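# Stow coiled earphones in chest drawer and close it

## Task

Place the coiled earphones inside the small chest's open drawer, then push that drawer closed, with the chest still standing upright at the end.

## Robot and tools

Robot: two seven-joint arms, left_arm (base near y +0.443 m) and right_arm (base near y -0.446 m), each ending in a two-finger gripper with a wrist camera: cam_left_wrist and cam_right_wrist, both 896x504. The right gripper's fingers are rigid. The left gripper's fingers can fold. Grip with the outer quarter of the pads, near the tips. A grip nearer the palm may hold a thin part loosely, squeeze a wide one too hard, or let go later. Pressing the left fingertips onto a surface folds them easily unless the gripper is fully shut, so a later grip may fail.

Frames: positions in results are in metres and orientations are quat_wxyz, both in the scene frame. Its origin is at table-top height between the two arms. +z points up, +x points out over the table, and +y points toward left_arm. Image left and right do not match arm names. Motion offsets use the axes of each arm's own Hand target. The gripper's +z runs along the fingers, and its y axis is the opening direction. end_effector_position is the point between the closed pads. The fingertips extend about 33 mm past it at small openings and about 9 mm when wide open. Printed poses can be wrong by a few centimetres.

Row layout: one row always holds 18 numbers, each from -1 to 1, covering both arms even if only one moves. The first nine are left_arm: dx, dy, dz, rx, ry, rz, then gripper position, force_limit, speed. The next nine are the same fields for right_arm.
- Pose fields (the first six per arm) are offsets, not poses. They are measured from that arm's Hand target when the action or move begins. Scale: 1.0 = 0.6 m or 180 degrees. rx, ry, rz together form one rotation vector.
- Six zeros re-request the current Hand target. Sending the same offset again moves the arm further.
- Gripper fields are absolute commands. position: +1 is open (140 mm), about -0.8 is where the pads touch, and -1 closes until blocked. force_limit: -1 gives roughly 14 N and +1 about 58 N on a slow close. speed: -1 is about 30 mm/s and +1 about 250 mm/s; a faster close grips harder. Both force_limit and speed start at +1.
- A 0 in a gripper field is a real command. To leave a gripper alone, resend its last three values.

Each control step, the commanded pose is clipped to within 70 mm and 16 degrees of where the gripper actually is. The result's Hand target is that clipped command, and the next offsets start from it. The gripper may stop short of it; another call, even all zeros, pushes toward it again. If an arm is pressing on something, command its target back past the gripper.

Tools:
- execute_actions(actions, cameras): actions is a list of actions. Each action is up to 15 rows, one per 1/30 s step. A short action repeats its last row to fill the rest, and every row counts from the action's starting pose. Each action lasts 0.5 s. An empty list returns the full state and all images. cameras takes names, ["all"] or []; an unknown name voids the call.
- move(target, speed, blend, blocking, cameras): steers the grippers in straight lines with no obstacle avoidance. target is one 18-number row, or up to 15 rows. Every row is an offset from the same starting Hand targets, not from the row before. The whole path is capped at 10 s. speed is in m/s, 0.002 to 2, default 0.25; turning is capped at twice that in rad/s, at most 2.5. blend, in m, rounds corners; 0 stops at each row. Gripper values of later rows are sent when that row is reached. blocking=false returns after about 0.5 s while motion continues. The result adds a move: line ending in done, off_target, moving, held or fault, plus limits=paced (pose clipped) or limits=held (steps withheld).
- wait(seconds 0 to 10, cameras): the arms keep their last commands.
- stop(cameras): brakes a running move; the fingers keep moving.
- zoom_image(camera, region [x0,y0,x1,y1] in pixels, at most 504x504): enlarges part of the newest image.
- clear_fault(arm): releases a torque or force fault that a result has reported.
- finished_scene(scene): ends the scene with its number; this cannot be undone.

Result lines: end_effector_position and quat, Hand target, and Tool commands. object_status codes:
- 0: moving.
- 1: blocked while opening.
- 2: blocked while closing; this confirms a grip.
- 3: reached the target or pads met; a hold is not confirmed.
position_measured is in counts: 3 open, ~75 at 100 mm, 139 at 60 mm, 200 at 20 mm, 230 closed. Other lines: joint positions, torques, external torque estimates, and flange force along the gripper axes, which includes any held weight. Wrist depth is a 7x7 grid of distances in mm, with - for no value. Joint velocities "within noise" means the arm is still.

To grip harder, raise force_limit and change position between -1 and -0.98. To grip softer, open and then close slowly.

Faults: an arm stops until clear_fault if contact torque reaches 85 N m on the big joints or 11 N m on forearm roll or wrist joints. It also stops if outside force reaches 85 N, a joint leaves its range, or a joint moves too fast. Overheated motors, from long loads or stretched poses, lock an arm for 30-60 s.

Avoid: dropping or flinging the earphones, knocking anything off the table, tipping the chest, and slamming the drawer. Close it with a gentle push. Do not let the grippers or cameras touch each other, and do not squeeze hard on a part that still rests on something. Typical order: look (empty actions), locate the earphones and drawer, grasp, lift, place in the drawer, open, withdraw, push the drawer shut slowly, confirm the chest is upright, then finished_scene.

Each tool is called after "Call:" in YAML: its name, and indented under it one key for each argument.

## Session

Call:
execute_actions:
  actions: []

Scene clock: 0.00 s.
left_arm: end_effector_position=(+0.5821, +0.3609, +0.2792) position_measured=3 object_status=3 end_effector_quat_wxyz=(+0.513, +0.843, +0.145, -0.065) | right_arm: end_effector_position=(+0.4645, -0.4015, +0.2702) position_measured=3 object_status=3 end_effector_quat_wxyz=(+0.377, +0.000, +0.799, +0.469)
Joint positions: left_arm=[0.235 0.256 0.073 -1.901 -1.028 1.604 -1.215] | right_arm=[-0.33 -0.287 -0.127 -2.721 1.509 1.937 0.064]
Joint velocities: within noise
Joint torques (N m): no reading
External joint torques (N m): no reading
Flange force (N): no reading
Wrist depth (mm): cam_left_wrist=[276 - - - - - - / - 336 345 365 412 1996 - / - 376 328 304 - - - / - 124 362 331 - 134 - / - 107 415 379 990 126 96 / - 456 637 539 - - 97 / - 598 642 3007 888 917 -] | cam_right_wrist=[- - - - 547 2931 2599 / - - - - 3820 3112 2682 / - - - 2740 4002 3601 - / - 127 - 4848 4943 136 - / - 110 3317 - 6303 128 98 / - 109 3037 2966 3501 3361 - / - - 2898 2626 - 2448 -]
Hand target: left_arm +0.5821, +0.3609, +0.2792; +0.513, +0.843, +0.145, -0.065 | right_arm +0.4645, -0.4015, +0.2702; +0.377, +0.000, +0.799, +0.469
Tool commands: left_gripper/position=+1.0 left_gripper/force_limit=+1.0 left_gripper/speed=+1.0 right_gripper/position=+1.0 right_gripper/force_limit=+1.0 right_gripper/speed=+1.0

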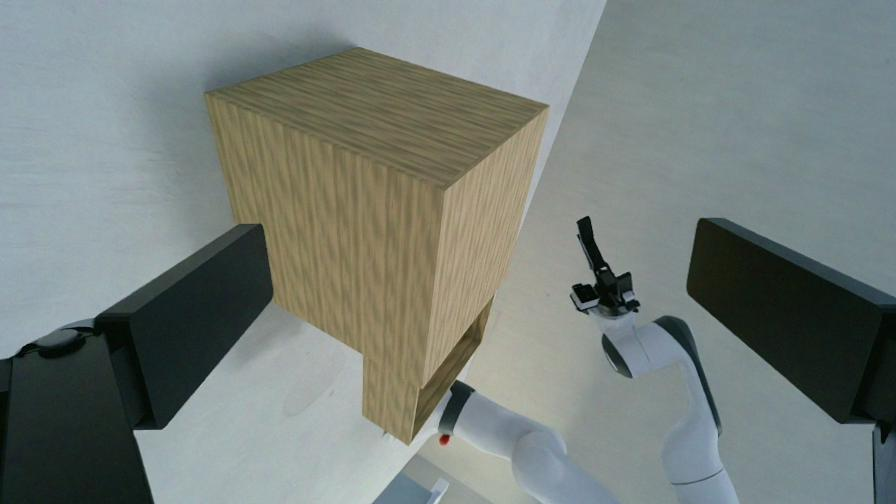

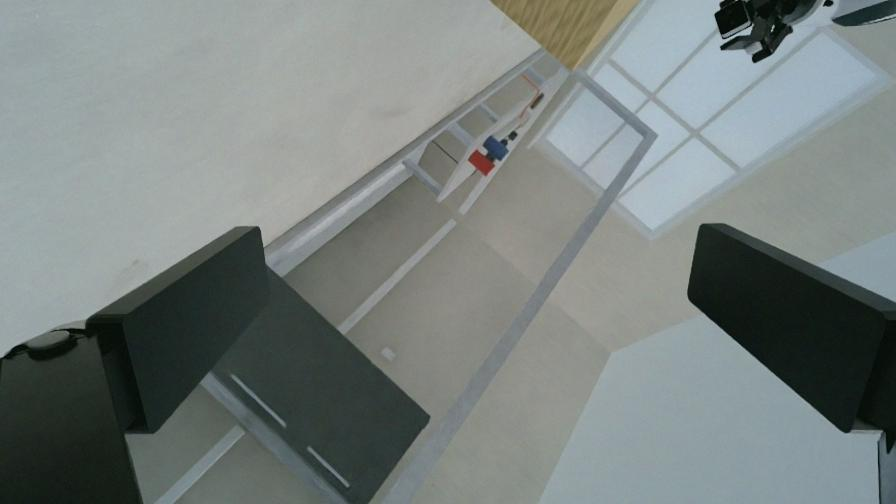

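Call:
move:
  target: [-0.459,0.4378,-0.0962,0.3455,0.0438,0.0977,1,1,1,0,0,0,0,0,0,1,1,1]
  speed: 0.45
  cameras: ["cam_left_wrist"]

Call:
zoom_image:
  camera: "cam_left_wrist"
  region: [260, 100, 700, 500]

Scene clock: 30.87 s.
left_arm: end_effector_position=(+0.4001, +0.2494, +0.6000) position_measured=3 object_status=3 end_effector_quat_wxyz=(+0.001, +1.000, -0.004, +0.001) | right_arm: end_effector_position=(+0.4645, -0.4015, +0.2702) position_measured=3 object_status=3 end_effector_quat_wxyz=(+0.377, +0.000, +0.799, +0.469)
Joint positions: left_arm=[0.035 -0.076 -0.474 -1.111 -0.041 1.045 -1.988] | right_arm=[-0.33 -0.287 -0.127 -2.721 1.509 1.937 0.064]
Joint velocities: left_arm=[0 0 0.001 0 0.001 -0.001 -0.005] | right_arm=[within noise]
Joint torques (N m): left_arm=[-0.5 -19.31 0.98 18.84 1.18 2.32 -0.07] | right_arm=[-0.09 -18.59 0.84 21.01 0.83 -1.14 0.03]
External joint torques (N m): left_arm=[-0.5 1.35 0.11 0.66 0.39 -0.32 -0.08] | right_arm=[-0.16 0.18 0.36 0 -0.09 -0.04 -0.03]
Flange force (N): left_arm=[9.1 4.8 -12.6] | right_arm=[-0.2 -0.5 0.2]
Wrist depth (mm): cam_left_wrist=[- 667 - 501 467 485 662 / 689 - 603 662 495 566 - / - - 765 - 582 553 - / - 124 765 - - 134 - / - 107 758 - - 126 97 / - 94 633 882 - - 96 / - - 488 931 - - -] | cam_right_wrist=[305 - - - 549 2833 2572 / - - - - 3654 3112 2770 / - - - 4669 4347 4202 2682 / - 127 - - 3820 136 120 / - 109 3274 - - 127 102 / - 118 2865 - - - - / - - 2770 - 3551 2898 -]
Hand target: left_arm +0.4001, +0.2500, +0.5997; -0.001, +1.000, -0.001, +0.000 | right_arm +0.4645, -0.4015, +0.2702; +0.377, +0.000, +0.799, +0.469
Off the commanded pose: left_arm 0.001 m, 0 deg | right_arm 0.000 m, 0 deg.
move: done
Images, in order (width x height): cam_left_wrist 896x504.

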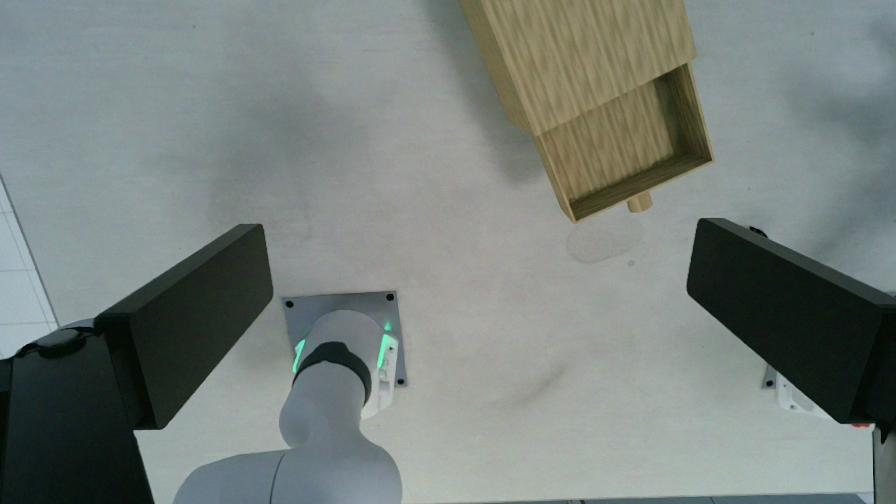

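Scaled by 1.145 from the camera's 896x504 image, which has a finer 1280x720 frame.

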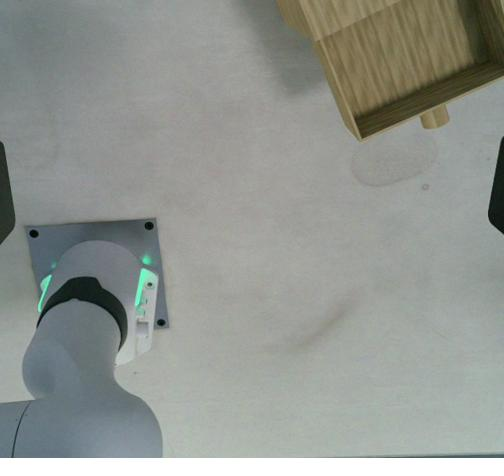

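Call:
zoom_image:
  camera: "cam_left_wrist"
  region: [690, 190, 810, 270]

Scaled by 4.200 from the camera's 896x504 image, which has a finer 1280x720 frame.

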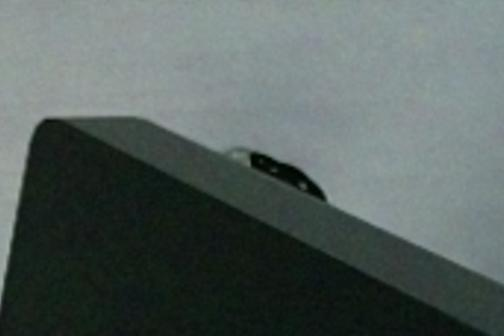

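Call:
move:
  target: [0,0,0,0,0,0,1,1,1,0.1835,0.4235,-0.155,0.3201,0.2573,0,1,1,1]
  speed: 0.4
  cameras: ["cam_right_wrist"]

Scene clock: 72.43 s.
left_arm: end_effector_position=(+0.4001, +0.2495, +0.6000) position_measured=3 object_status=3 end_effector_quat_wxyz=(+0.001, +1.000, -0.003, +0.001) | right_arm: end_effector_position=(+0.2406, -0.2912, +0.4197) position_measured=3 object_status=3 end_effector_quat_wxyz=(+0.001, -0.003, +1.000, -0.001)
Joint positions: left_arm=[0.035 -0.076 -0.474 -1.11 -0.041 1.045 -1.99] | right_arm=[-0.627 -1.049 0.583 -2.174 0.526 1.254 1.408]
Joint velocities: left_arm=[within noise] | right_arm=[0.001 0 0 0 0.001 -0.001 0.007]
Joint torques (N m): left_arm=[-0.58 -19.3 1.11 18.89 1.19 2.28 -0.12] | right_arm=[-0.59 9.61 -15.41 17.62 0.72 2.13 0.24]
External joint torques (N m): left_arm=[-0.68 1.46 0.13 0.61 0.38 -0.37 -0.12] | right_arm=[-0.6 -0.29 -0.05 -0.13 -0.03 -0.32 0.24]
Flange force (N): left_arm=[9.5 5.2 -13.1] | right_arm=[0.6 0.3 -0.2]
Wrist depth (mm): cam_left_wrist=[- - - 495 467 472 - / 671 671 - 695 496 553 - / 715 - - - 579 556 - / 1876 124 - - 763 134 - / - 107 765 829 835 126 97 / - 94 635 - - - 97 / - 522 490 - 945 938 -] | cam_right_wrist=[500 - 513 - - - 512 / - - - - - - - / - - - 563 - - - / - 127 - - - 135 388 / - 102 - - - 136 102 / - 96 - - - 510 - / - - 716 - - 516 -]
Hand target: left_arm +0.4001, +0.2500, +0.5997; -0.001, +1.000, -0.001, +0.000 | right_arm +0.2400, -0.2898, +0.4199; +0.000, +0.000, +1.000, +0.000
Off the commanded pose: left_arm 0.001 m, 0 deg | right_arm 0.002 m, 0 deg.
move: done; limits=paced
Images, in order (width x height): cam_right_wrist 896x504.

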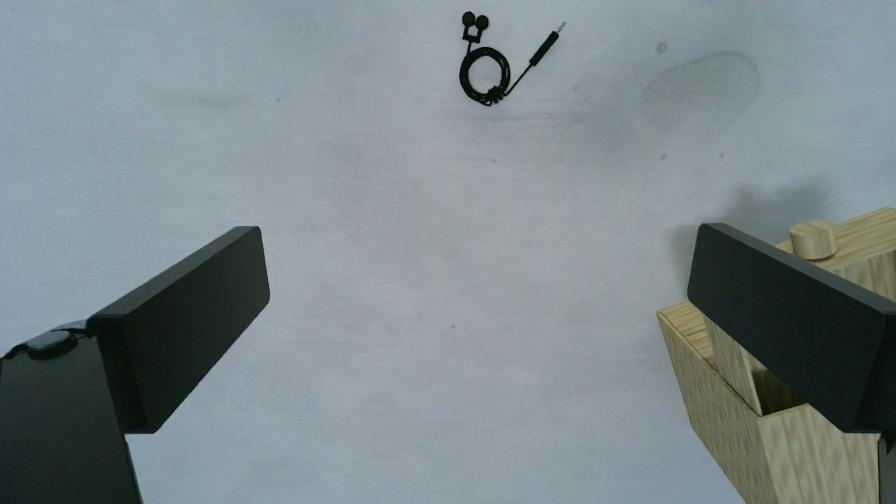

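Call:
move:
  target: [0,0,0,0,0,0,1,1,1,0.0743,0.0147,0.5332,0.0099,0.055,-0.113,-0.324,-1,0]
  speed: 0.25
  cameras: ["cam_right_wrist"]

Scene clock: 180.53 s.
left_arm: end_effector_position=(+0.4001, +0.2495, +0.6000) position_measured=3 object_status=3 end_effector_quat_wxyz=(+0.001, +1.000, -0.003, +0.001) | right_arm: end_effector_position=(+0.1946, -0.2817, +0.1001) position_measured=170 object_status=3 end_effector_quat_wxyz=(-0.087, -0.173, +0.981, -0.017)
Joint positions: left_arm=[0.035 -0.076 -0.474 -1.11 -0.041 1.045 -1.99] | right_arm=[-0.442 -1.016 1.13 -2.804 0.89 1.8 1.108]
Joint velocities: left_arm=[within noise] | right_arm=[0 0 0.001 -0.001 0 0.002 -0.005]
Joint torques (N m): left_arm=[-0.55 -19.35 1.13 18.87 1.18 2.27 -0.14] | right_arm=[-0.07 8.38 -17.29 14.23 0.48 2.15 -0.18]
External joint torques (N m): left_arm=[-0.52 1.58 0.29 0.55 0.39 -0.38 -0.14] | right_arm=[-0.06 0.73 -0.52 -0.35 -0.07 0.13 -0.18]
Flange force (N): left_arm=[9.5 4.9 -12.8] | right_arm=[-0.4 -1.7 0.0]
Wrist depth (mm): cam_left_wrist=[667 667 - 643 468 477 719 / - - - 703 489 571 697 / - - - 747 578 580 734 / 763 135 745 - - 133 561 / - 107 - - 805 126 97 / - 99 622 829 945 - 97 / - 891 495 1109 967 - -] | cam_right_wrist=[- - - - - - - / - - - - - - - / - - - - 231 - - / - - - 126 125 245 - / - - 93 - 98 93 - / - - - - - - - / - - - 275 - - -]
Hand target: left_arm +0.4001, +0.2500, +0.5997; -0.001, +1.000, -0.001, +0.000 | right_arm +0.1955, -0.2808, +0.1000; -0.086, -0.176, +0.981, -0.015
Off the commanded pose: left_arm 0.001 m, 0 deg | right_arm 0.001 m, 0 deg.
move: done
Images, in order (width x height): cam_right_wrist 896x504.

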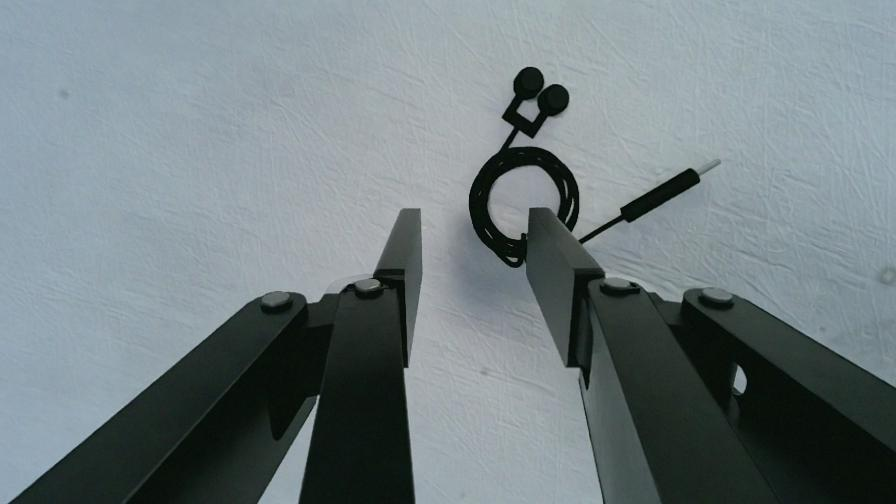

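Call:
move:
  target: [0,0,0,0,0,0,1,1,1,-0.008,0.012,0.0917,0,0,0,-0.324,-1,0]
  speed: 0.1
  cameras: ["cam_right_wrist"]

Call:
zoom_image:
  camera: "cam_right_wrist"
  region: [360, 80, 640, 300]

Scene clock: 203.50 s.
left_arm: end_effector_position=(+0.4001, +0.2495, +0.6000) position_measured=3 object_status=3 end_effector_quat_wxyz=(+0.001, +1.000, -0.003, +0.001) | right_arm: end_effector_position=(+0.1872, -0.2767, +0.0452) position_measured=170 object_status=3 end_effector_quat_wxyz=(-0.087, -0.174, +0.981, -0.017)
Joint positions: left_arm=[0.035 -0.076 -0.474 -1.11 -0.041 1.045 -1.99] | right_arm=[-0.481 -0.949 1.321 -2.844 1.041 1.937 1.087]
Joint velocities: left_arm=[within noise] | right_arm=[0 0 0 -0.001 0.001 0.006 -0.004]
Joint torques (N m): left_arm=[-0.53 -19.32 1.1 18.86 1.18 2.27 -0.11] | right_arm=[-0.6 9.12 -16.59 11.4 0.75 2.2 -0.25]
External joint torques (N m): left_arm=[-0.53 1.49 0.22 0.6 0.38 -0.37 -0.11] | right_arm=[-0.59 0.74 -0.04 -0.48 0.21 0.17 -0.26]
Flange force (N): left_arm=[9.4 4.9 -12.9] | right_arm=[-3.2 -2.3 3.1]
Wrist depth (mm): cam_left_wrist=[- 645 - 646 471 646 - / 689 - - - 494 583 - / 705 728 - - 579 556 725 / - 124 756 - - 134 522 / - 114 782 - - 126 96 / - 94 643 - 837 - 97 / - 516 493 - 994 - -] | cam_right_wrist=[- - 177 - - - - / - - - - - 178 - / - - - - - - - / - - - 133 150 - - / - - 93 - 98 93 193 / - - - - - - - / - - - - - - -]
Hand target: left_arm +0.4001, +0.2500, +0.5997; -0.001, +1.000, -0.001, +0.000 | right_arm +0.1885, -0.2757, +0.0449; -0.086, -0.176, +0.981, -0.015
Off the commanded pose: left_arm 0.001 m, 0 deg | right_arm 0.002 m, 0 deg.
move: done
Images, in order (width x height): cam_right_wrist 896x504.

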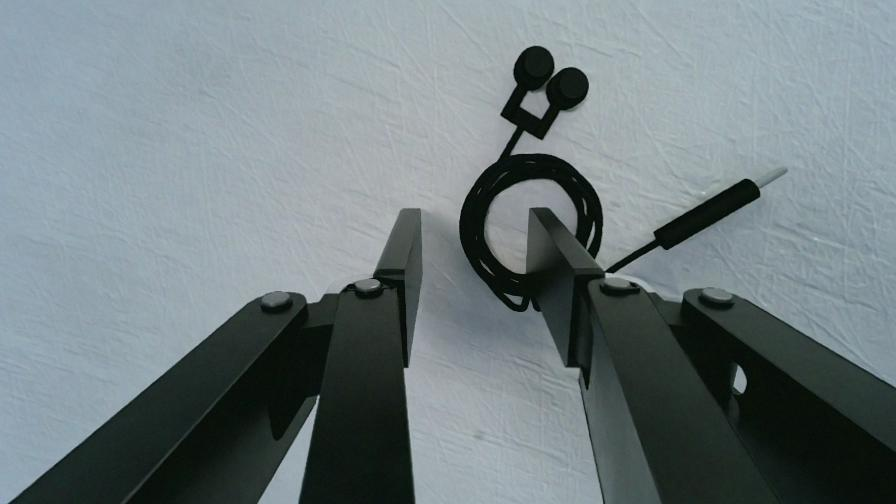

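Scaled by 1.800 from the camera's 896x504 image, which has a finer 1280x720 frame.

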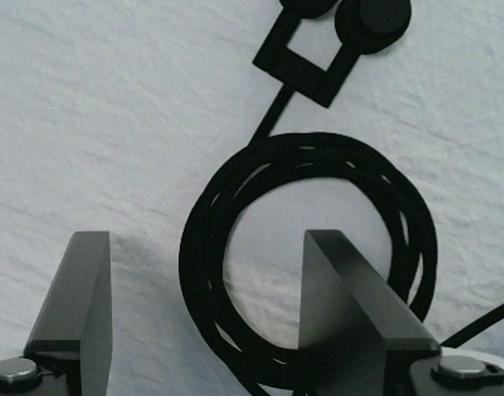

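Call:
execute_actions:
  actions:
    - [[0,0,0,0,0,0,1,1,1,-0.0012,0.0005,0.0066,0,0,0,-0.324,-1,0]]
    - [[0,0,0,0,0,0,1,1,1,-0.0006,0,0.0033,0,0,0,-0.324,-1,0]]
    - [[0,0,0,0,0,0,1,1,1,-0.0006,0,0.0033,0,0,0,-0.324,-1,0]]

Scene clock: 222.07 s.
left_arm: end_effector_position=(+0.4001, +0.2495, +0.6000) position_measured=3 object_status=3 end_effector_quat_wxyz=(+0.001, +1.000, -0.003, +0.001) | right_arm: end_effector_position=(+0.1877, -0.2757, +0.0374) position_measured=170 object_status=3 end_effector_quat_wxyz=(-0.087, -0.175, +0.981, -0.017)
Joint positions: left_arm=[0.035 -0.076 -0.474 -1.11 -0.041 1.045 -1.99] | right_arm=[-0.496 -0.933 1.354 -2.844 1.062 1.962 1.08]
Joint torques (N m): left_arm=[-0.51 -19.39 1.18 18.96 1.17 2.29 -0.14] | right_arm=[-0.55 9.24 -16.58 10.95 0.72 2.22 -0.23]
External joint torques (N m): left_arm=[-0.49 1.42 0.33 0.72 0.38 -0.36 -0.14] | right_arm=[-0.59 0.7 -0.13 -0.54 0.18 0.19 -0.24]
External joint torques at the end of the 1st action: left_arm=[-0.52 1.41 0.27 0.69 0.37 -0.35 -0.11] | right_arm=[-0.56 0.77 -0.09 -0.38 0.15 0.14 -0.27]
External joint torques at the end of the 2nd action: left_arm=[-0.6 1.51 0.12 0.55 0.38 -0.35 -0.14] | right_arm=[-0.62 1.07 -0.16 -0.41 0.18 0.13 -0.26]
Flange force (N): left_arm=[9.4 4.8 -13.3] | right_arm=[-2.6 -2.4 2.8]
Flange force at the end of the 1st action (N): left_arm=[9.3 4.8 -13.0] | right_arm=[-3.1 -2.2 2.7]
Flange force at the end of the 2nd action (N): left_arm=[9.3 5.2 -12.7] | right_arm=[-3.7 -2.4 3.0]
Wrist depth (mm): cam_left_wrist=[- - - 648 466 482 - / - 695 - 684 497 555 713 / - 719 - - 580 525 721 / 1379 135 - 773 - 134 540 / - 107 - 805 - 126 97 / - 846 646 - - - 97 / - 502 494 924 938 - -] | cam_right_wrist=[- 171 - 169 - - - / - - - - - - - / - - 181 - 167 - - / - - 181 169 131 - - / - - 93 - 98 93 - / - - - - - - - / - - - - - - -]
Hand target: left_arm +0.4001, +0.2500, +0.5997; -0.001, +1.000, -0.001, +0.000 | right_arm +0.1884, -0.2754, +0.0369; -0.086, -0.176, +0.981, -0.015
Off the commanded pose: left_arm 0.001 m, 0 deg | right_arm 0.001 m, 0 deg.
Step readings (end_effector_position of left_arm | right_arm; steps 1 to 15: 1st action; 16 to 30: 2nd action; 31 to 45: 3rd action):
0: (+0.4001, +0.2495, +0.6000) | (+0.1875, -0.2767, +0.0452)
1: (+0.4001, +0.2495, +0.6000) | (+0.1875, -0.2767, +0.0449)
2: (+0.4001, +0.2495, +0.6000) | (+0.1872, -0.2766, +0.0439)
4: (+0.4001, +0.2495, +0.6000) | (+0.1865, -0.2765, +0.0424)
8: (+0.4001, +0.2495, +0.6000) | (+0.1868, -0.2763, +0.0414)
15: (+0.4001, +0.2495, +0.6000) | (+0.1873, -0.2761, +0.0413)
16: (+0.4001, +0.2495, +0.6000) | (+0.1874, -0.2761, +0.0411)
17: (+0.4001, +0.2495, +0.6000) | (+0.1872, -0.2761, +0.0406)
19: (+0.4001, +0.2495, +0.6000) | (+0.1870, -0.2761, +0.0398)
23: (+0.4001, +0.2495, +0.6000) | (+0.1872, -0.2760, +0.0394)
30: (+0.4001, +0.2495, +0.6000) | (+0.1875, -0.2759, +0.0393)
31: (+0.4001, +0.2495, +0.6000) | (+0.1876, -0.2759, +0.0392)
32: (+0.4001, +0.2495, +0.6000) | (+0.1874, -0.2759, +0.0386)
34: (+0.4001, +0.2495, +0.6000) | (+0.1871, -0.2759, +0.0379)
38: (+0.4001, +0.2495, +0.6000) | (+0.1873, -0.2758, +0.0374)
45: (+0.4001, +0.2495, +0.6000) | (+0.1876, -0.2757, +0.0374)

Call:
execute_actions:
  actions:
    - [[0,0,0,0,0,0,1,1,1,-0.0004,0,0.0022,0,0,0,-0.324,-1,0]]
    - [[0,0,0,0,0,0,1,1,1,-0.0004,0,0.0022,0,0,0,-0.324,-1,0]]
    - [[0,0,0,0,0,0,1,1,1,-0.0004,0,0.0022,0,0,0,-0.324,-1,0]]

Scene clock: 242.33 s.
left_arm: end_effector_position=(+0.4001, +0.2495, +0.6000) position_measured=3 object_status=3 end_effector_quat_wxyz=(+0.001, +1.000, -0.003, +0.001) | right_arm: end_effector_position=(+0.1879, -0.2755, +0.0334) position_measured=170 object_status=3 end_effector_quat_wxyz=(-0.087, -0.175, +0.981, -0.017)
Joint positions: left_arm=[0.035 -0.076 -0.474 -1.11 -0.041 1.045 -1.99] | right_arm=[-0.504 -0.924 1.37 -2.844 1.072 1.976 1.077]
Joint torques (N m): left_arm=[-0.48 -19.2 1.1 18.86 1.18 2.29 -0.11] | right_arm=[-0.55 9.3 -16.48 10.49 0.7 2.13 -0.22]
External joint torques (N m): left_arm=[-0.46 1.54 0.24 0.65 0.39 -0.35 -0.11] | right_arm=[-0.58 0.67 -0.08 -0.79 0.17 0.11 -0.23]
External joint torques at the end of the 1st action: left_arm=[-0.5 1.63 0.29 0.59 0.4 -0.35 -0.12] | right_arm=[-0.54 0.43 -0.12 -0.63 0.15 0.15 -0.25]
External joint torques at the end of the 2nd action: left_arm=[-0.6 1.59 0.18 0.62 0.38 -0.37 -0.06] | right_arm=[-0.5 0.01 -0.12 -0.7 0.16 0.18 -0.25]
Flange force (N): left_arm=[9.7 4.9 -13.3] | right_arm=[-1.8 -2.5 2.9]
Flange force at the end of the 1st action (N): left_arm=[9.8 5.0 -13.2] | right_arm=[-1.6 -2.3 2.3]
Flange force at the end of the 2nd action (N): left_arm=[9.9 5.2 -13.5] | right_arm=[-0.6 -2.2 1.8]
Wrist depth (mm): cam_left_wrist=[- - 638 509 470 472 658 / - - - 671 497 566 - / - - 732 738 584 570 709 / 756 124 - - - 134 510 / - 106 768 - 816 126 96 / - 94 645 960 861 - 97 / - 490 494 - 971 - -] | cam_right_wrist=[- - - - - - - / - 169 - 170 165 168 - / - - - - - 171 - / - - - 165 150 - - / - - 93 - 98 93 - / - - - - - - - / - - - - - - -]
Hand target: left_arm +0.4001, +0.2500, +0.5997; -0.001, +1.000, -0.001, +0.000 | right_arm +0.1884, -0.2754, +0.0329; -0.086, -0.176, +0.981, -0.015
Off the commanded pose: left_arm 0.001 m, 0 deg | right_arm 0.001 m, 0 deg.
Step readings (end_effector_position of left_arm | right_arm; steps 1 to 15: 1st action; 16 to 30: 2nd action; 31 to 45: 3rd action):
0: (+0.4001, +0.2495, +0.6000) | (+0.1878, -0.2757, +0.0374)
1: (+0.4001, +0.2495, +0.6000) | (+0.1878, -0.2757, +0.0373)
2: (+0.4001, +0.2495, +0.6000) | (+0.1877, -0.2757, +0.0369)
4: (+0.4001, +0.2495, +0.6000) | (+0.1875, -0.2757, +0.0364)
8: (+0.4001, +0.2495, +0.6000) | (+0.1876, -0.2757, +0.0361)
15: (+0.4001, +0.2495, +0.6000) | (+0.1877, -0.2756, +0.0360)
16: (+0.4001, +0.2495, +0.6000) | (+0.1878, -0.2756, +0.0360)
17: (+0.4001, +0.2495, +0.6000) | (+0.1877, -0.2756, +0.0356)
19: (+0.4001, +0.2495, +0.6000) | (+0.1875, -0.2756, +0.0351)
23: (+0.4001, +0.2495, +0.6000) | (+0.1876, -0.2756, +0.0348)
30: (+0.4001, +0.2495, +0.6000) | (+0.1878, -0.2755, +0.0347)
31: (+0.4001, +0.2495, +0.6000) | (+0.1878, -0.2755, +0.0346)
32: (+0.4001, +0.2495, +0.6000) | (+0.1877, -0.2755, +0.0343)
34: (+0.4001, +0.2495, +0.6000) | (+0.1875, -0.2756, +0.0337)
38: (+0.4001, +0.2495, +0.6000) | (+0.1876, -0.2755, +0.0334)
45: (+0.4001, +0.2495, +0.6000) | (+0.1878, -0.2755, +0.0334)

Call:
execute_actions:
  actions:
    - [[0,0,0,0,0,0,1,1,1,-0.0004,0,0.0022,0,0,0,-0.324,-1,0]]
    - [[0,0,0,0,0,0,1,1,1,-0.0004,0,0.0022,0,0,0,-0.324,-1,0]]
  cameras: ["cam_right_wrist"]

Call:
zoom_image:
  camera: "cam_right_wrist"
  region: [360, 140, 600, 320]

Scene clock: 251.37 s.
left_arm: end_effector_position=(+0.4001, +0.2495, +0.6000) position_measured=3 object_status=3 end_effector_quat_wxyz=(+0.001, +1.000, -0.003, +0.001) | right_arm: end_effector_position=(+0.1879, -0.2755, +0.0314) position_measured=170 object_status=3 end_effector_quat_wxyz=(-0.087, -0.176, +0.980, -0.016)
Joint positions: left_arm=[0.035 -0.076 -0.474 -1.11 -0.041 1.045 -1.99] | right_arm=[-0.509 -0.92 1.377 -2.844 1.077 1.982 1.073]
Joint torques (N m): left_arm=[-0.48 -19.29 1.16 18.86 1.18 2.28 -0.11] | right_arm=[-1.04 9.64 -14.3 9.5 1.16 2.55 -0.07]
External joint torques (N m): left_arm=[-0.46 1.34 0.32 0.7 0.39 -0.36 -0.11] | right_arm=[-0.96 0.99 2.16 -1.66 0.62 0.51 -0.08]
External joint torques at the end of the 1st action: left_arm=[-0.59 1.38 0.24 0.67 0.38 -0.37 -0.14] | right_arm=[-0.58 0.5 -0.13 -0.79 0.17 0.18 -0.22]
Flange force (N): left_arm=[9.1 4.6 -12.8] | right_arm=[-7.9 -2.1 15.2]
Flange force at the end of the 1st action (N): left_arm=[9.2 4.9 -13.0] | right_arm=[-1.4 -2.5 2.6]
Wrist depth (mm): cam_left_wrist=[619 653 - 498 466 480 - / 709 657 - 738 489 563 738 / 719 - - 728 582 546 738 / 756 124 - - 797 134 546 / - 107 728 824 797 125 96 / - 99 640 866 - - 97 / - 901 494 911 1014 998 -] | cam_right_wrist=[- - - - - - - / - 169 - - - - - / 172 - - - 166 - - / - - - 163 150 - - / - - 93 - 98 93 - / - - - - - - - / - - - - - - -]
Hand target: left_arm +0.4001, +0.2500, +0.5997; -0.001, +1.000, -0.001, +0.000 | right_arm +0.1885, -0.2754, +0.0302; -0.086, -0.176, +0.981, -0.015
Off the commanded pose: left_arm 0.001 m, 0 deg | right_arm 0.001 m, 0 deg.
Step readings (end_effector_position of left_arm | right_arm; steps 1 to 15: 1st action; 16 to 30: 2nd action):
0: (+0.4001, +0.2495, +0.6000) | (+0.1879, -0.2755, +0.0334)
1: (+0.4001, +0.2495, +0.6000) | (+0.1879, -0.2755, +0.0333)
2: (+0.4001, +0.2495, +0.6000) | (+0.1878, -0.2755, +0.0329)
4: (+0.4001, +0.2495, +0.6000) | (+0.1876, -0.2756, +0.0324)
8: (+0.4001, +0.2495, +0.6000) | (+0.1876, -0.2755, +0.0321)
15: (+0.4001, +0.2495, +0.6000) | (+0.1878, -0.2755, +0.0320)
16: (+0.4001, +0.2495, +0.6000) | (+0.1878, -0.2755, +0.0320)
17: (+0.4001, +0.2495, +0.6000) | (+0.1877, -0.2755, +0.0316)
19: (+0.4001, +0.2495, +0.6000) | (+0.1878, -0.2755, +0.0314)
23: (+0.4001, +0.2495, +0.6000) | (+0.1878, -0.2755, +0.0314)
30: (+0.4001, +0.2495, +0.6000) | (+0.1879, -0.2755, +0.0314)
Images, in order (width x height): cam_right_wrist 896x504.

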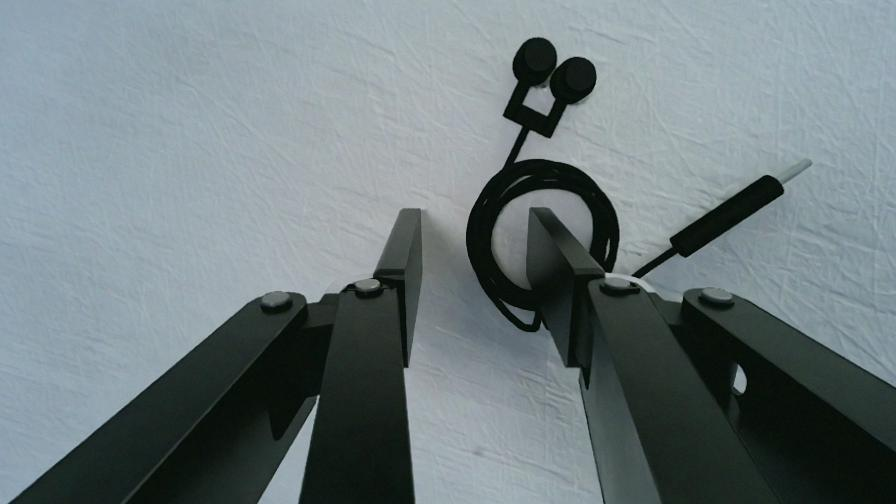

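Scaled by 2.100 from the camera's 896x504 image, which has a finer 1280x720 frame.

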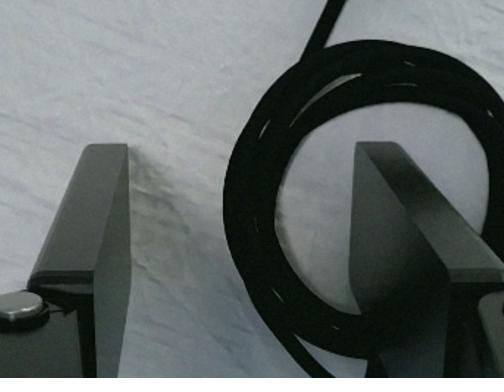

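Call:
execute_actions:
  actions:
    - [[0,0,0,0,0,0,1,1,1,0.0007,0.0033,-0.0039,0,0,0,-0.324,-1,0]]
    - [[0,0,0,0,0,0,1,1,1,0,0,0,0,0,0,-1,-1,-1]]
    - [[0,0,0,0,0,0,1,1,1,0,0,0,0,0,0,-1,-1,-1]]
    - [[0,0,0,0,0,0,1,1,1,0,0,0,0,0,0,-1,-1,-1]]
  cameras: ["cam_right_wrist"]

Call:
zoom_image:
  camera: "cam_right_wrist"
  region: [360, 120, 640, 320]

Scene clock: 265.87 s.
left_arm: end_effector_position=(+0.4001, +0.2495, +0.6000) position_measured=3 object_status=3 end_effector_quat_wxyz=(+0.001, +1.000, -0.003, +0.001) | right_arm: end_effector_position=(+0.1881, -0.2737, +0.0325) position_measured=223 object_status=2 end_effector_quat_wxyz=(-0.085, -0.178, +0.980, -0.015)
Joint positions: left_arm=[0.035 -0.076 -0.474 -1.11 -0.041 1.045 -1.99] | right_arm=[-0.503 -0.921 1.373 -2.844 1.077 1.982 1.072]
Joint torques (N m): left_arm=[-0.48 -19.36 1.14 18.82 1.19 2.29 -0.12] | right_arm=[0.02 8.17 -16.77 10.44 0.4 1.94 0.13]
External joint torques (N m): left_arm=[-0.55 1.45 0.19 0.53 0.39 -0.36 -0.12] | right_arm=[0.08 -0.48 -0.32 -0.82 -0.14 -0.1 0.12]
External joint torques at the end of the 1st action: left_arm=[-0.58 1.62 0.17 0.51 0.36 -0.36 -0.16] | right_arm=[0.33 -0.55 -1.01 -0.47 -0.1 -0.09 0.17]
External joint torques at the end of the 2nd action: left_arm=[-0.49 1.51 0.2 0.55 0.37 -0.34 -0.11] | right_arm=[-0.06 -0.57 -0.61 -0.59 -0.35 -0.06 0.18]
External joint torques at the end of the 3rd action: left_arm=[-0.52 1.59 0.2 0.56 0.37 -0.37 -0.14] | right_arm=[0.02 -0.45 -0.41 -0.92 -0.26 -0.05 0.16]
Flange force (N): left_arm=[9.0 4.8 -12.2] | right_arm=[4.6 -0.4 -2.3]
Flange force at the end of the 1st action (N): left_arm=[9.5 5.2 -12.7] | right_arm=[6.7 0.1 -5.5]
Flange force at the end of the 2nd action (N): left_arm=[9.2 4.8 -12.4] | right_arm=[4.1 -0.6 -4.0]
Flange force at the end of the 3rd action (N): left_arm=[9.6 5.1 -13.0] | right_arm=[4.7 -0.7 -2.7]
Wrist depth (mm): cam_left_wrist=[- - - 498 470 480 - / - 658 - - 489 552 - / - - - 715 580 570 - / 1642 125 - - - 134 509 / - 115 777 - 818 126 96 / - 94 645 869 866 - 97 / - 542 494 - 967 - -] | cam_right_wrist=[- - - 149 - - - / - - - - - - - / - - - - - - - / - - - 132 169 - - / - - 87 92 92 - - / - - - - - - - / - - - - - - -]
Hand target: left_arm +0.4001, +0.2500, +0.5997; -0.001, +1.000, -0.001, +0.000 | right_arm +0.1878, -0.2736, +0.0326; -0.086, -0.176, +0.981, -0.015
Off the commanded pose: left_arm 0.001 m, 0 deg | right_arm 0.000 m, 0 deg.
Step readings (end_effector_position of left_arm | right_arm; steps 1 to 15: 1st action; 16 to 30: 2nd action; 31 to 45: 3rd action; 46 to 60: 4th action):
0: (+0.4001, +0.2495, +0.6000) | (+0.1879, -0.2755, +0.0314)
1: (+0.4001, +0.2495, +0.6000) | (+0.1879, -0.2754, +0.0315)
2: (+0.4001, +0.2495, +0.6000) | (+0.1879, -0.2752, +0.0317)
4: (+0.4001, +0.2495, +0.6000) | (+0.1879, -0.2746, +0.0320)
8: (+0.4001, +0.2495, +0.6000) | (+0.1879, -0.2743, +0.0321)
15: (+0.4001, +0.2495, +0.6000) | (+0.1879, -0.2742, +0.0322)
16: (+0.4001, +0.2495, +0.6000) | (+0.1879, -0.2742, +0.0322)
17: (+0.4001, +0.2495, +0.6000) | (+0.1879, -0.2742, +0.0322)
19: (+0.4001, +0.2495, +0.6000) | (+0.1879, -0.2742, +0.0322)
23: (+0.4001, +0.2495, +0.6000) | (+0.1879, -0.2742, +0.0322)
30: (+0.4001, +0.2495, +0.6000) | (+0.1879, -0.2741, +0.0323)
31: (+0.4001, +0.2495, +0.6000) | (+0.1879, -0.2740, +0.0323)
32: (+0.4001, +0.2495, +0.6000) | (+0.1879, -0.2739, +0.0323)
34: (+0.4001, +0.2495, +0.6000) | (+0.1880, -0.2738, +0.0324)
38: (+0.4001, +0.2495, +0.6000) | (+0.1881, -0.2737, +0.0325)
45: (+0.4001, +0.2495, +0.6000) | (+0.1881, -0.2737, +0.0325)
46: (+0.4001, +0.2495, +0.6000) | (+0.1881, -0.2737, +0.0325)
47: (+0.4001, +0.2495, +0.6000) | (+0.1881, -0.2737, +0.0325)
49: (+0.4001, +0.2495, +0.6000) | (+0.1881, -0.2737, +0.0325)
53: (+0.4001, +0.2495, +0.6000) | (+0.1881, -0.2737, +0.0325)
60: (+0.4001, +0.2495, +0.6000) | (+0.1881, -0.2737, +0.0325)
Images, in order (width x height): cam_right_wrist 896x504.

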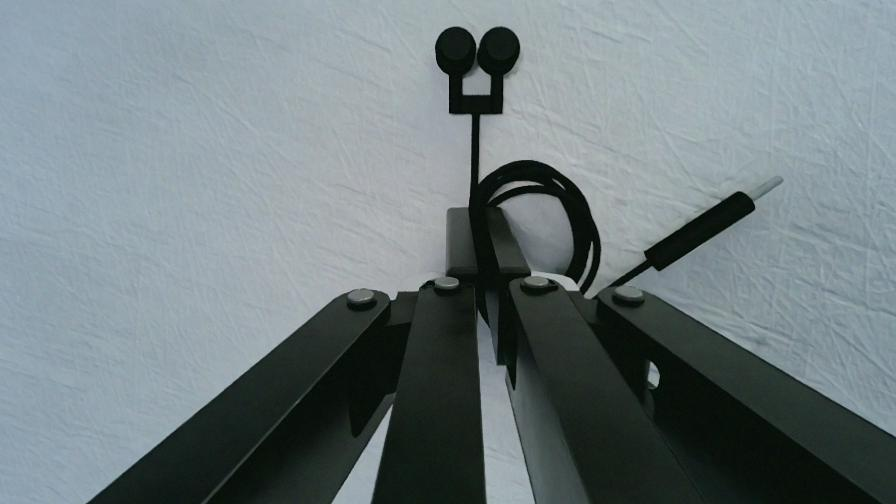

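Scaled by 1.800 from the camera's 896x504 image, which has a finer 1280x720 frame.

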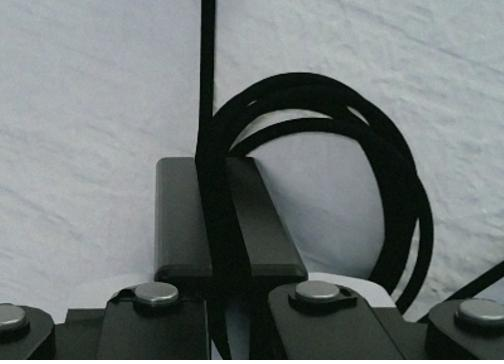

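Call:
move:
  target: [0,0,0,0,0,0,1,1,1,0.0203,0,-0.115,0,0,0,-1,-1,-1]
  speed: 0.06
  cameras: ["cam_right_wrist"]

Call:
zoom_image:
  camera: "cam_right_wrist"
  region: [360, 20, 800, 320]

Scene clock: 277.07 s.
left_arm: end_effector_position=(+0.4001, +0.2495, +0.6000) position_measured=3 object_status=3 end_effector_quat_wxyz=(+0.001, +1.000, -0.003, +0.001) | right_arm: end_effector_position=(+0.1884, -0.2733, +0.1019) position_measured=223 object_status=2 end_effector_quat_wxyz=(-0.085, -0.178, +0.980, -0.014)
Joint positions: left_arm=[0.035 -0.076 -0.474 -1.11 -0.041 1.045 -1.99] | right_arm=[-0.405 -1.026 1.119 -2.808 0.898 1.792 1.124]
Joint velocities: left_arm=[within noise] | right_arm=[0.001 0 0 0 0 -0.004 0.004]
Joint torques (N m): left_arm=[-0.56 -19.29 1.1 18.86 1.18 2.28 -0.14] | right_arm=[0.12 6.9 -17.6 14.77 0.24 1.75 0.16]
External joint torques (N m): left_arm=[-0.46 1.54 0.33 0.63 0.4 -0.36 -0.14] | right_arm=[0.11 -0.73 -0.89 0.12 -0.34 -0.27 0.15]
Flange force (N): left_arm=[9.5 4.8 -13.0] | right_arm=[4.9 -0.2 -4.7]
Wrist depth (mm): cam_left_wrist=[- - 648 518 466 456 660 / - 667 - - 491 565 - / - 717 - 738 579 566 - / 1540 135 777 - 754 133 533 / - 115 765 816 - 126 96 / - 821 633 840 - - 97 / - 894 493 942 - - -] | cam_right_wrist=[- 226 227 - - - - / - - - - - - - / - - - - 165 - - / - - - 132 169 246 - / - - 87 92 92 - - / - - - - - - - / - - - - - - -]
Hand target: left_arm +0.4001, +0.2500, +0.5997; -0.001, +1.000, -0.001, +0.000 | right_arm +0.1877, -0.2736, +0.1026; -0.086, -0.176, +0.981, -0.015
Off the commanded pose: left_arm 0.001 m, 0 deg | right_arm 0.001 m, 0 deg.
move: done
Images, in order (width x height): cam_right_wrist 896x504.

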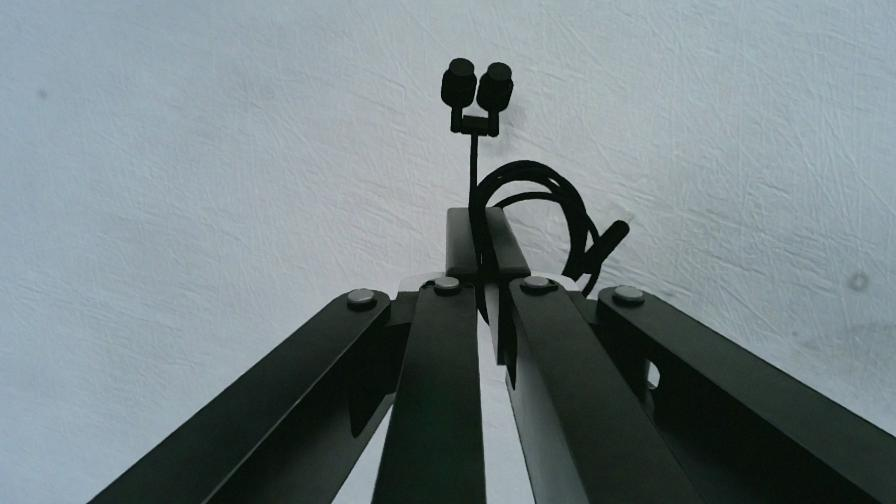

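Scaled by 1.145 from the camera's 896x504 image, which has a finer 1280x720 frame.

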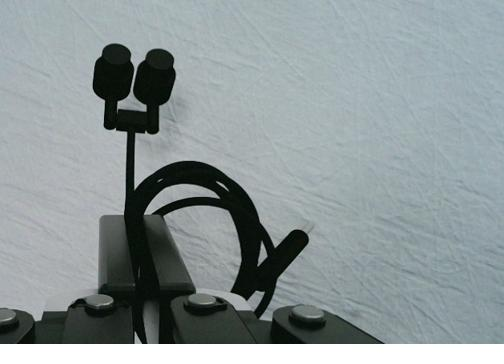

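Call:
move:
  target:
    - [0,0,0,0,0,0,1,1,1,-0.0055,0.0293,-0.3395,0,0,0,-1,-1,-1]
    - [0,0,0,0,0,0,1,1,1,-0.3963,0.3098,-0.4887,-0.0024,-0.1665,-0.028,-1,-1,-1]
  speed: 0.2
  blend: [0.05,0]
  cameras: ["all"]

Call:
zoom_image:
  camera: "cam_left_wrist"
  region: [460, 20, 860, 300]

Scene clock: 302.73 s.
left_arm: end_effector_position=(+0.4001, +0.2495, +0.6000) position_measured=3 object_status=3 end_effector_quat_wxyz=(+0.001, +1.000, -0.003, +0.001) | right_arm: end_effector_position=(+0.3891, -0.0020, +0.3493) position_measured=223 object_status=2 end_effector_quat_wxyz=(+0.167, -0.219, +0.961, +0.036)
Joint positions: left_arm=[0.035 -0.076 -0.474 -1.11 -0.041 1.045 -1.99] | right_arm=[-0.788 -0.984 1.186 -1.943 0.957 1.817 1.35]
Joint velocities: left_arm=[within noise] | right_arm=[-0.002 -0.001 -0.001 0 0.003 0.004 0.005]
Joint torques (N m): left_arm=[-0.52 -19.35 1.07 18.8 1.19 2.28 -0.09] | right_arm=[-0.52 19.27 -26.34 14.68 1.03 3.22 0.14]
External joint torques (N m): left_arm=[-0.46 1.42 0.26 0.57 0.4 -0.37 -0.09] | right_arm=[-0.5 -0.76 -0.59 -0.18 0.11 0.06 0.15]
Flange force (N): left_arm=[8.9 4.5 -12.3] | right_arm=[1.0 -0.2 -0.2]
Wrist depth (mm): cam_left_wrist=[635 635 - 505 467 483 - / 638 664 - 713 494 531 - / - - - 745 583 456 319 / - 124 777 768 - 133 267 / - 107 743 - - 126 96 / - 93 640 824 921 928 97 / - 531 489 921 986 901 -] | cam_right_wrist=[- - - 287 292 270 - / - - - 313 321 286 - / - - - 339 337 310 - / - - - 146 299 - - / - - 87 92 91 - - / 2547 - - - - - - / - - - - - - -]
Hand target: left_arm +0.4001, +0.2500, +0.5997; -0.001, +1.000, -0.001, +0.000 | right_arm +0.3902, -0.0002, +0.3503; +0.170, -0.216, +0.961, +0.038
Off the commanded pose: left_arm 0.001 m, 0 deg | right_arm 0.002 m, 0 deg.
move: done

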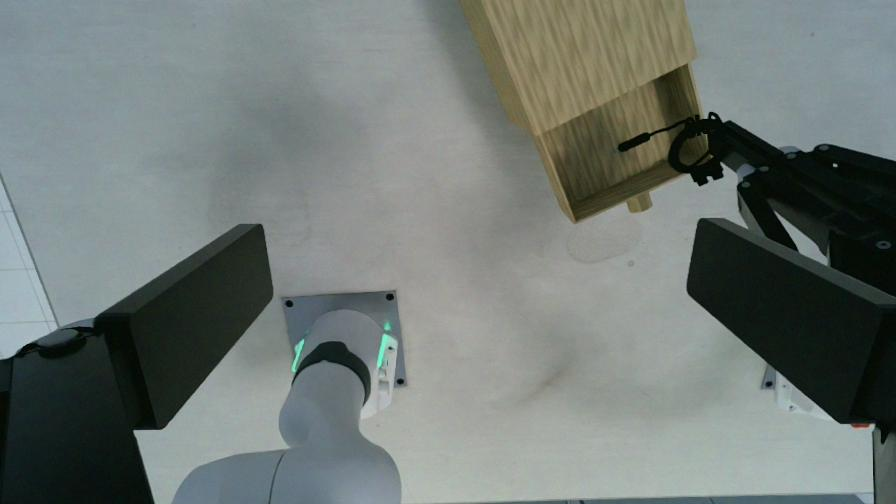

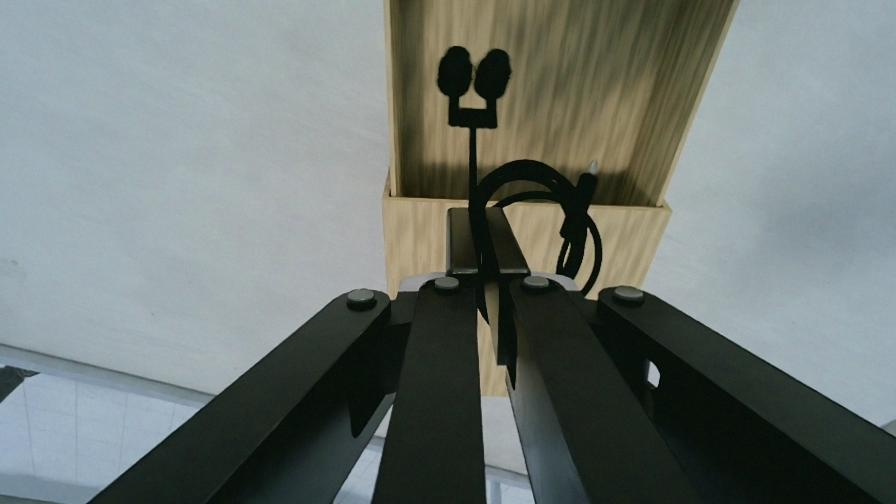

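Scaled by 1.260 from the camera's 896x504 image, which has a finer 1280x720 frame.

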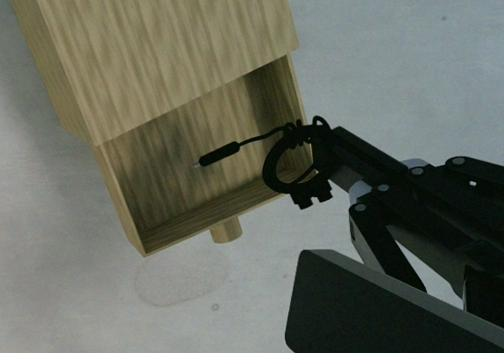

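Call:
move:
  target:
    - [0,0,0,0,0,0,1,1,1,-0.0345,0.0167,0.0125,0,0,0,-1,-1,-1]
    - [0,0,0,0,0,0,1,1,1,0.0382,0.0167,0.2115,0,0,0,-1,-1,-1]
  speed: 0.08
  blend: [0.01,0]
  cameras: ["all"]

Call:
zoom_image:
  camera: "cam_left_wrist"
  region: [500, 20, 780, 240]

Scene clock: 329.53 s.
left_arm: end_effector_position=(+0.4001, +0.2495, +0.6000) position_measured=3 object_status=3 end_effector_quat_wxyz=(+0.001, +1.000, -0.003, +0.001) | right_arm: end_effector_position=(+0.4043, +0.0181, +0.2230) position_measured=223 object_status=2 end_effector_quat_wxyz=(+0.168, -0.215, +0.961, +0.037)
Joint positions: left_arm=[0.035 -0.076 -0.474 -1.11 -0.041 1.045 -1.99] | right_arm=[-0.843 -1.051 1.426 -2.062 1.133 2.03 1.309]
Joint velocities: left_arm=[within noise] | right_arm=[0 0.001 -0.002 0 0.001 0.005 -0.005]
Joint torques (N m): left_arm=[-0.59 -19.35 1.17 18.87 1.17 2.27 -0.13] | right_arm=[-0.52 23.29 -28.85 12.09 1.04 3.33 -0.18]
External joint torques (N m): left_arm=[-0.62 1.37 0.26 0.65 0.37 -0.37 -0.14] | right_arm=[-0.62 0.28 -0.75 -1.08 0.15 0.16 -0.17]
Flange force (N): left_arm=[9.1 4.9 -12.9] | right_arm=[2.4 -2.8 -0.4]
Wrist depth (mm): cam_left_wrist=[652 669 676 655 465 469 - / 671 684 671 662 486 540 - / - - - 736 576 391 334 / - 131 730 - 782 134 258 / - 106 770 - 826 126 96 / - 100 638 - 938 322 97 / - 496 493 855 - 282 258] | cam_right_wrist=[- - 168 171 173 173 162 / - - 174 191 190 189 154 / 383 - 202 206 206 204 160 / - - 217 147 225 223 165 / - 477 87 92 91 195 - / 560 - - - - - - / - - - - - - -]
Hand target: left_arm +0.4001, +0.2500, +0.5997; -0.001, +1.000, -0.001, +0.000 | right_arm +0.4057, +0.0183, +0.2232; +0.170, -0.216, +0.961, +0.038
Off the commanded pose: left_arm 0.001 m, 0 deg | right_arm 0.001 m, 0 deg.
move: done

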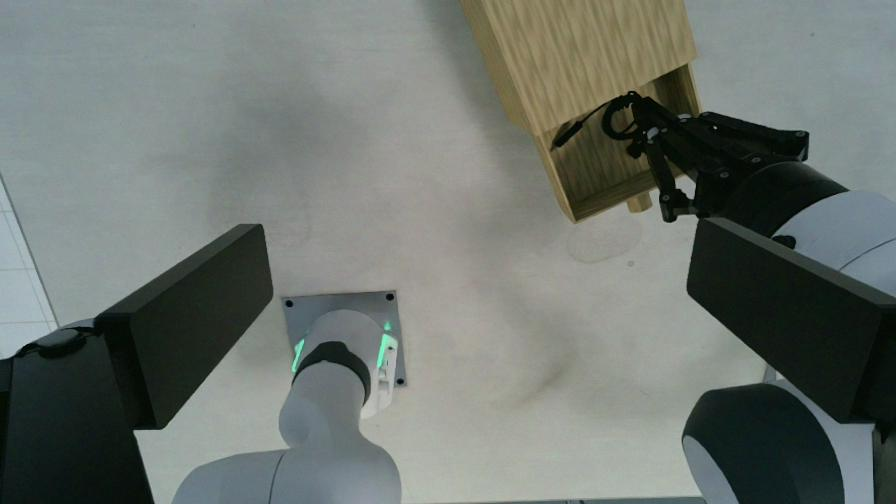

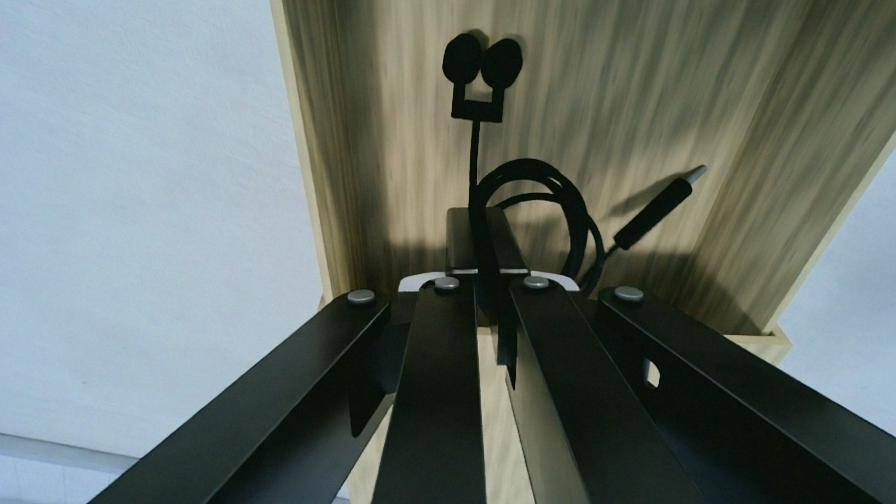

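Scaled by 1.800 from the camera's 896x504 image, which has a finer 1280x720 frame.

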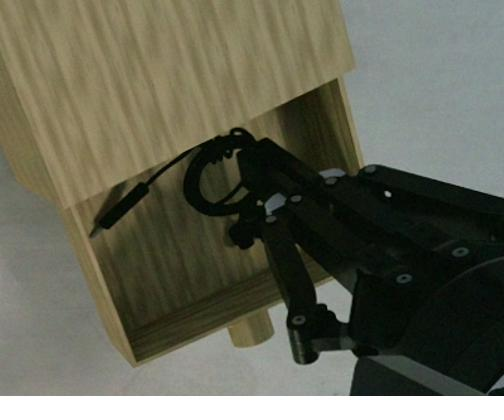

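Call:
move:
  target:
    - [0,0,0,0,0,0,1,1,1,0.0172,0,0.047,0,0,0,-1,-1,-1]
    - [0,0,0,0,0,0,1,1,1,0.0172,0,0.047,0,0,0,-0.6,-1,-1]
  speed: 0.04
  cameras: ["all"]

Call:
zoom_image:
  camera: "cam_left_wrist"
  region: [500, 20, 780, 240]

Scene clock: 346.97 s.
left_arm: end_effector_position=(+0.4001, +0.2495, +0.6000) position_measured=3 object_status=3 end_effector_quat_wxyz=(+0.001, +1.000, -0.003, +0.001) | right_arm: end_effector_position=(+0.4046, +0.0184, +0.1932) position_measured=205 object_status=0 end_effector_quat_wxyz=(+0.169, -0.216, +0.961, +0.037)
Joint positions: left_arm=[0.035 -0.076 -0.474 -1.11 -0.041 1.045 -1.99] | right_arm=[-0.85 -1.059 1.483 -2.092 1.176 2.085 1.29]
Joint torques (N m): left_arm=[-0.53 -19.24 1.07 18.87 1.18 2.26 -0.16] | right_arm=[-0.51 23.87 -28.88 11.5 0.81 3.28 -0.22]
External joint torques (N m): left_arm=[-0.57 1.59 0.15 0.58 0.38 -0.38 -0.16] | right_arm=[-0.56 0.46 -0.59 -1.18 -0.07 0.11 -0.21]
Flange force (N): left_arm=[9.8 5.3 -13.3] | right_arm=[2.5 -3.0 -0.8]
Wrist depth (mm): cam_left_wrist=[- 632 - 493 466 485 - / - - - - 492 486 - / 703 691 725 732 572 403 317 / 1569 124 - 740 697 133 275 / - 107 734 - - 126 96 / - 94 643 949 894 314 97 / - 494 492 945 - 292 280] | cam_right_wrist=[- - 141 144 143 145 143 / - - 147 160 159 159 154 / - 359 150 174 173 176 153 / - - 177 186 190 197 152 / - - 87 99 86 185 151 / 529 - - - - - - / - - - - - - -]
Hand target: left_arm +0.4001, +0.2500, +0.5997; -0.001, +1.000, -0.001, +0.000 | right_arm +0.4056, +0.0182, +0.1932; +0.170, -0.216, +0.961, +0.038
Off the commanded pose: left_arm 0.001 m, 0 deg | right_arm 0.001 m, 0 deg.
move: done

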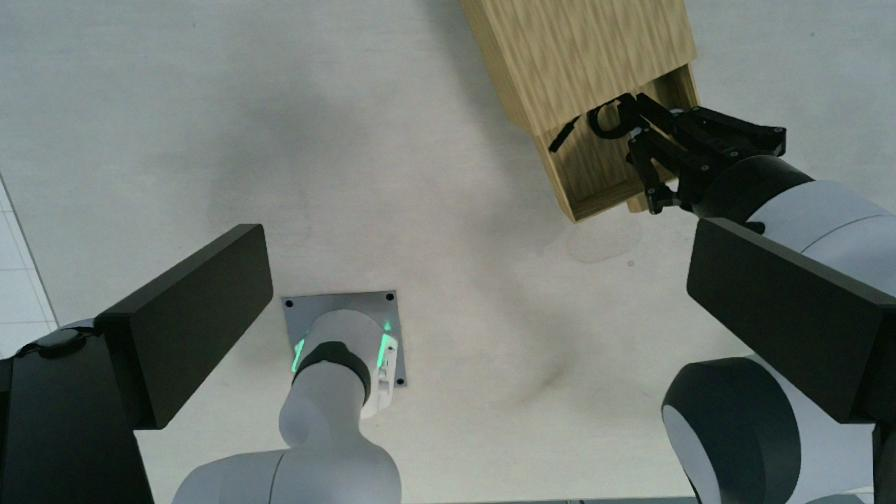

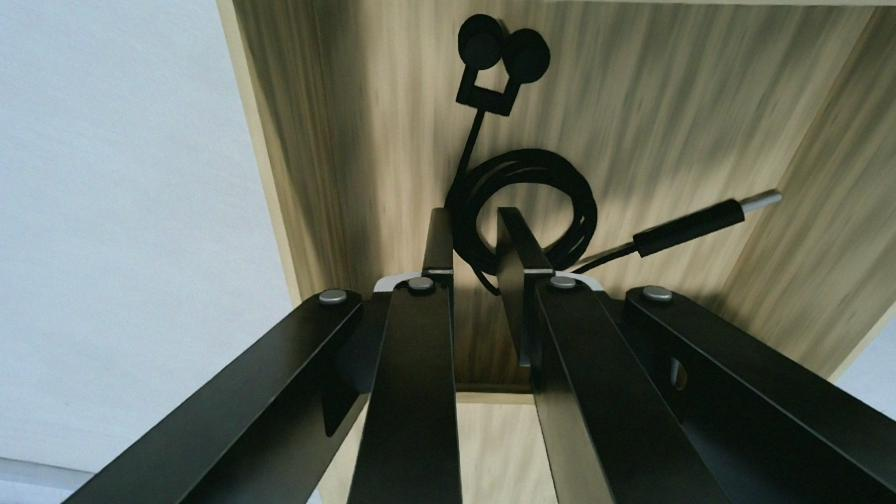

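Scaled by 1.800 from the camera's 896x504 image, which has a finer 1280x720 frame.

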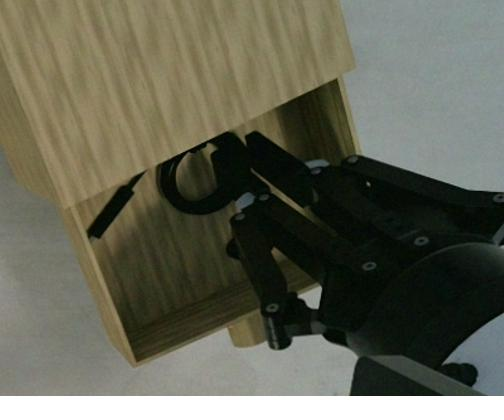

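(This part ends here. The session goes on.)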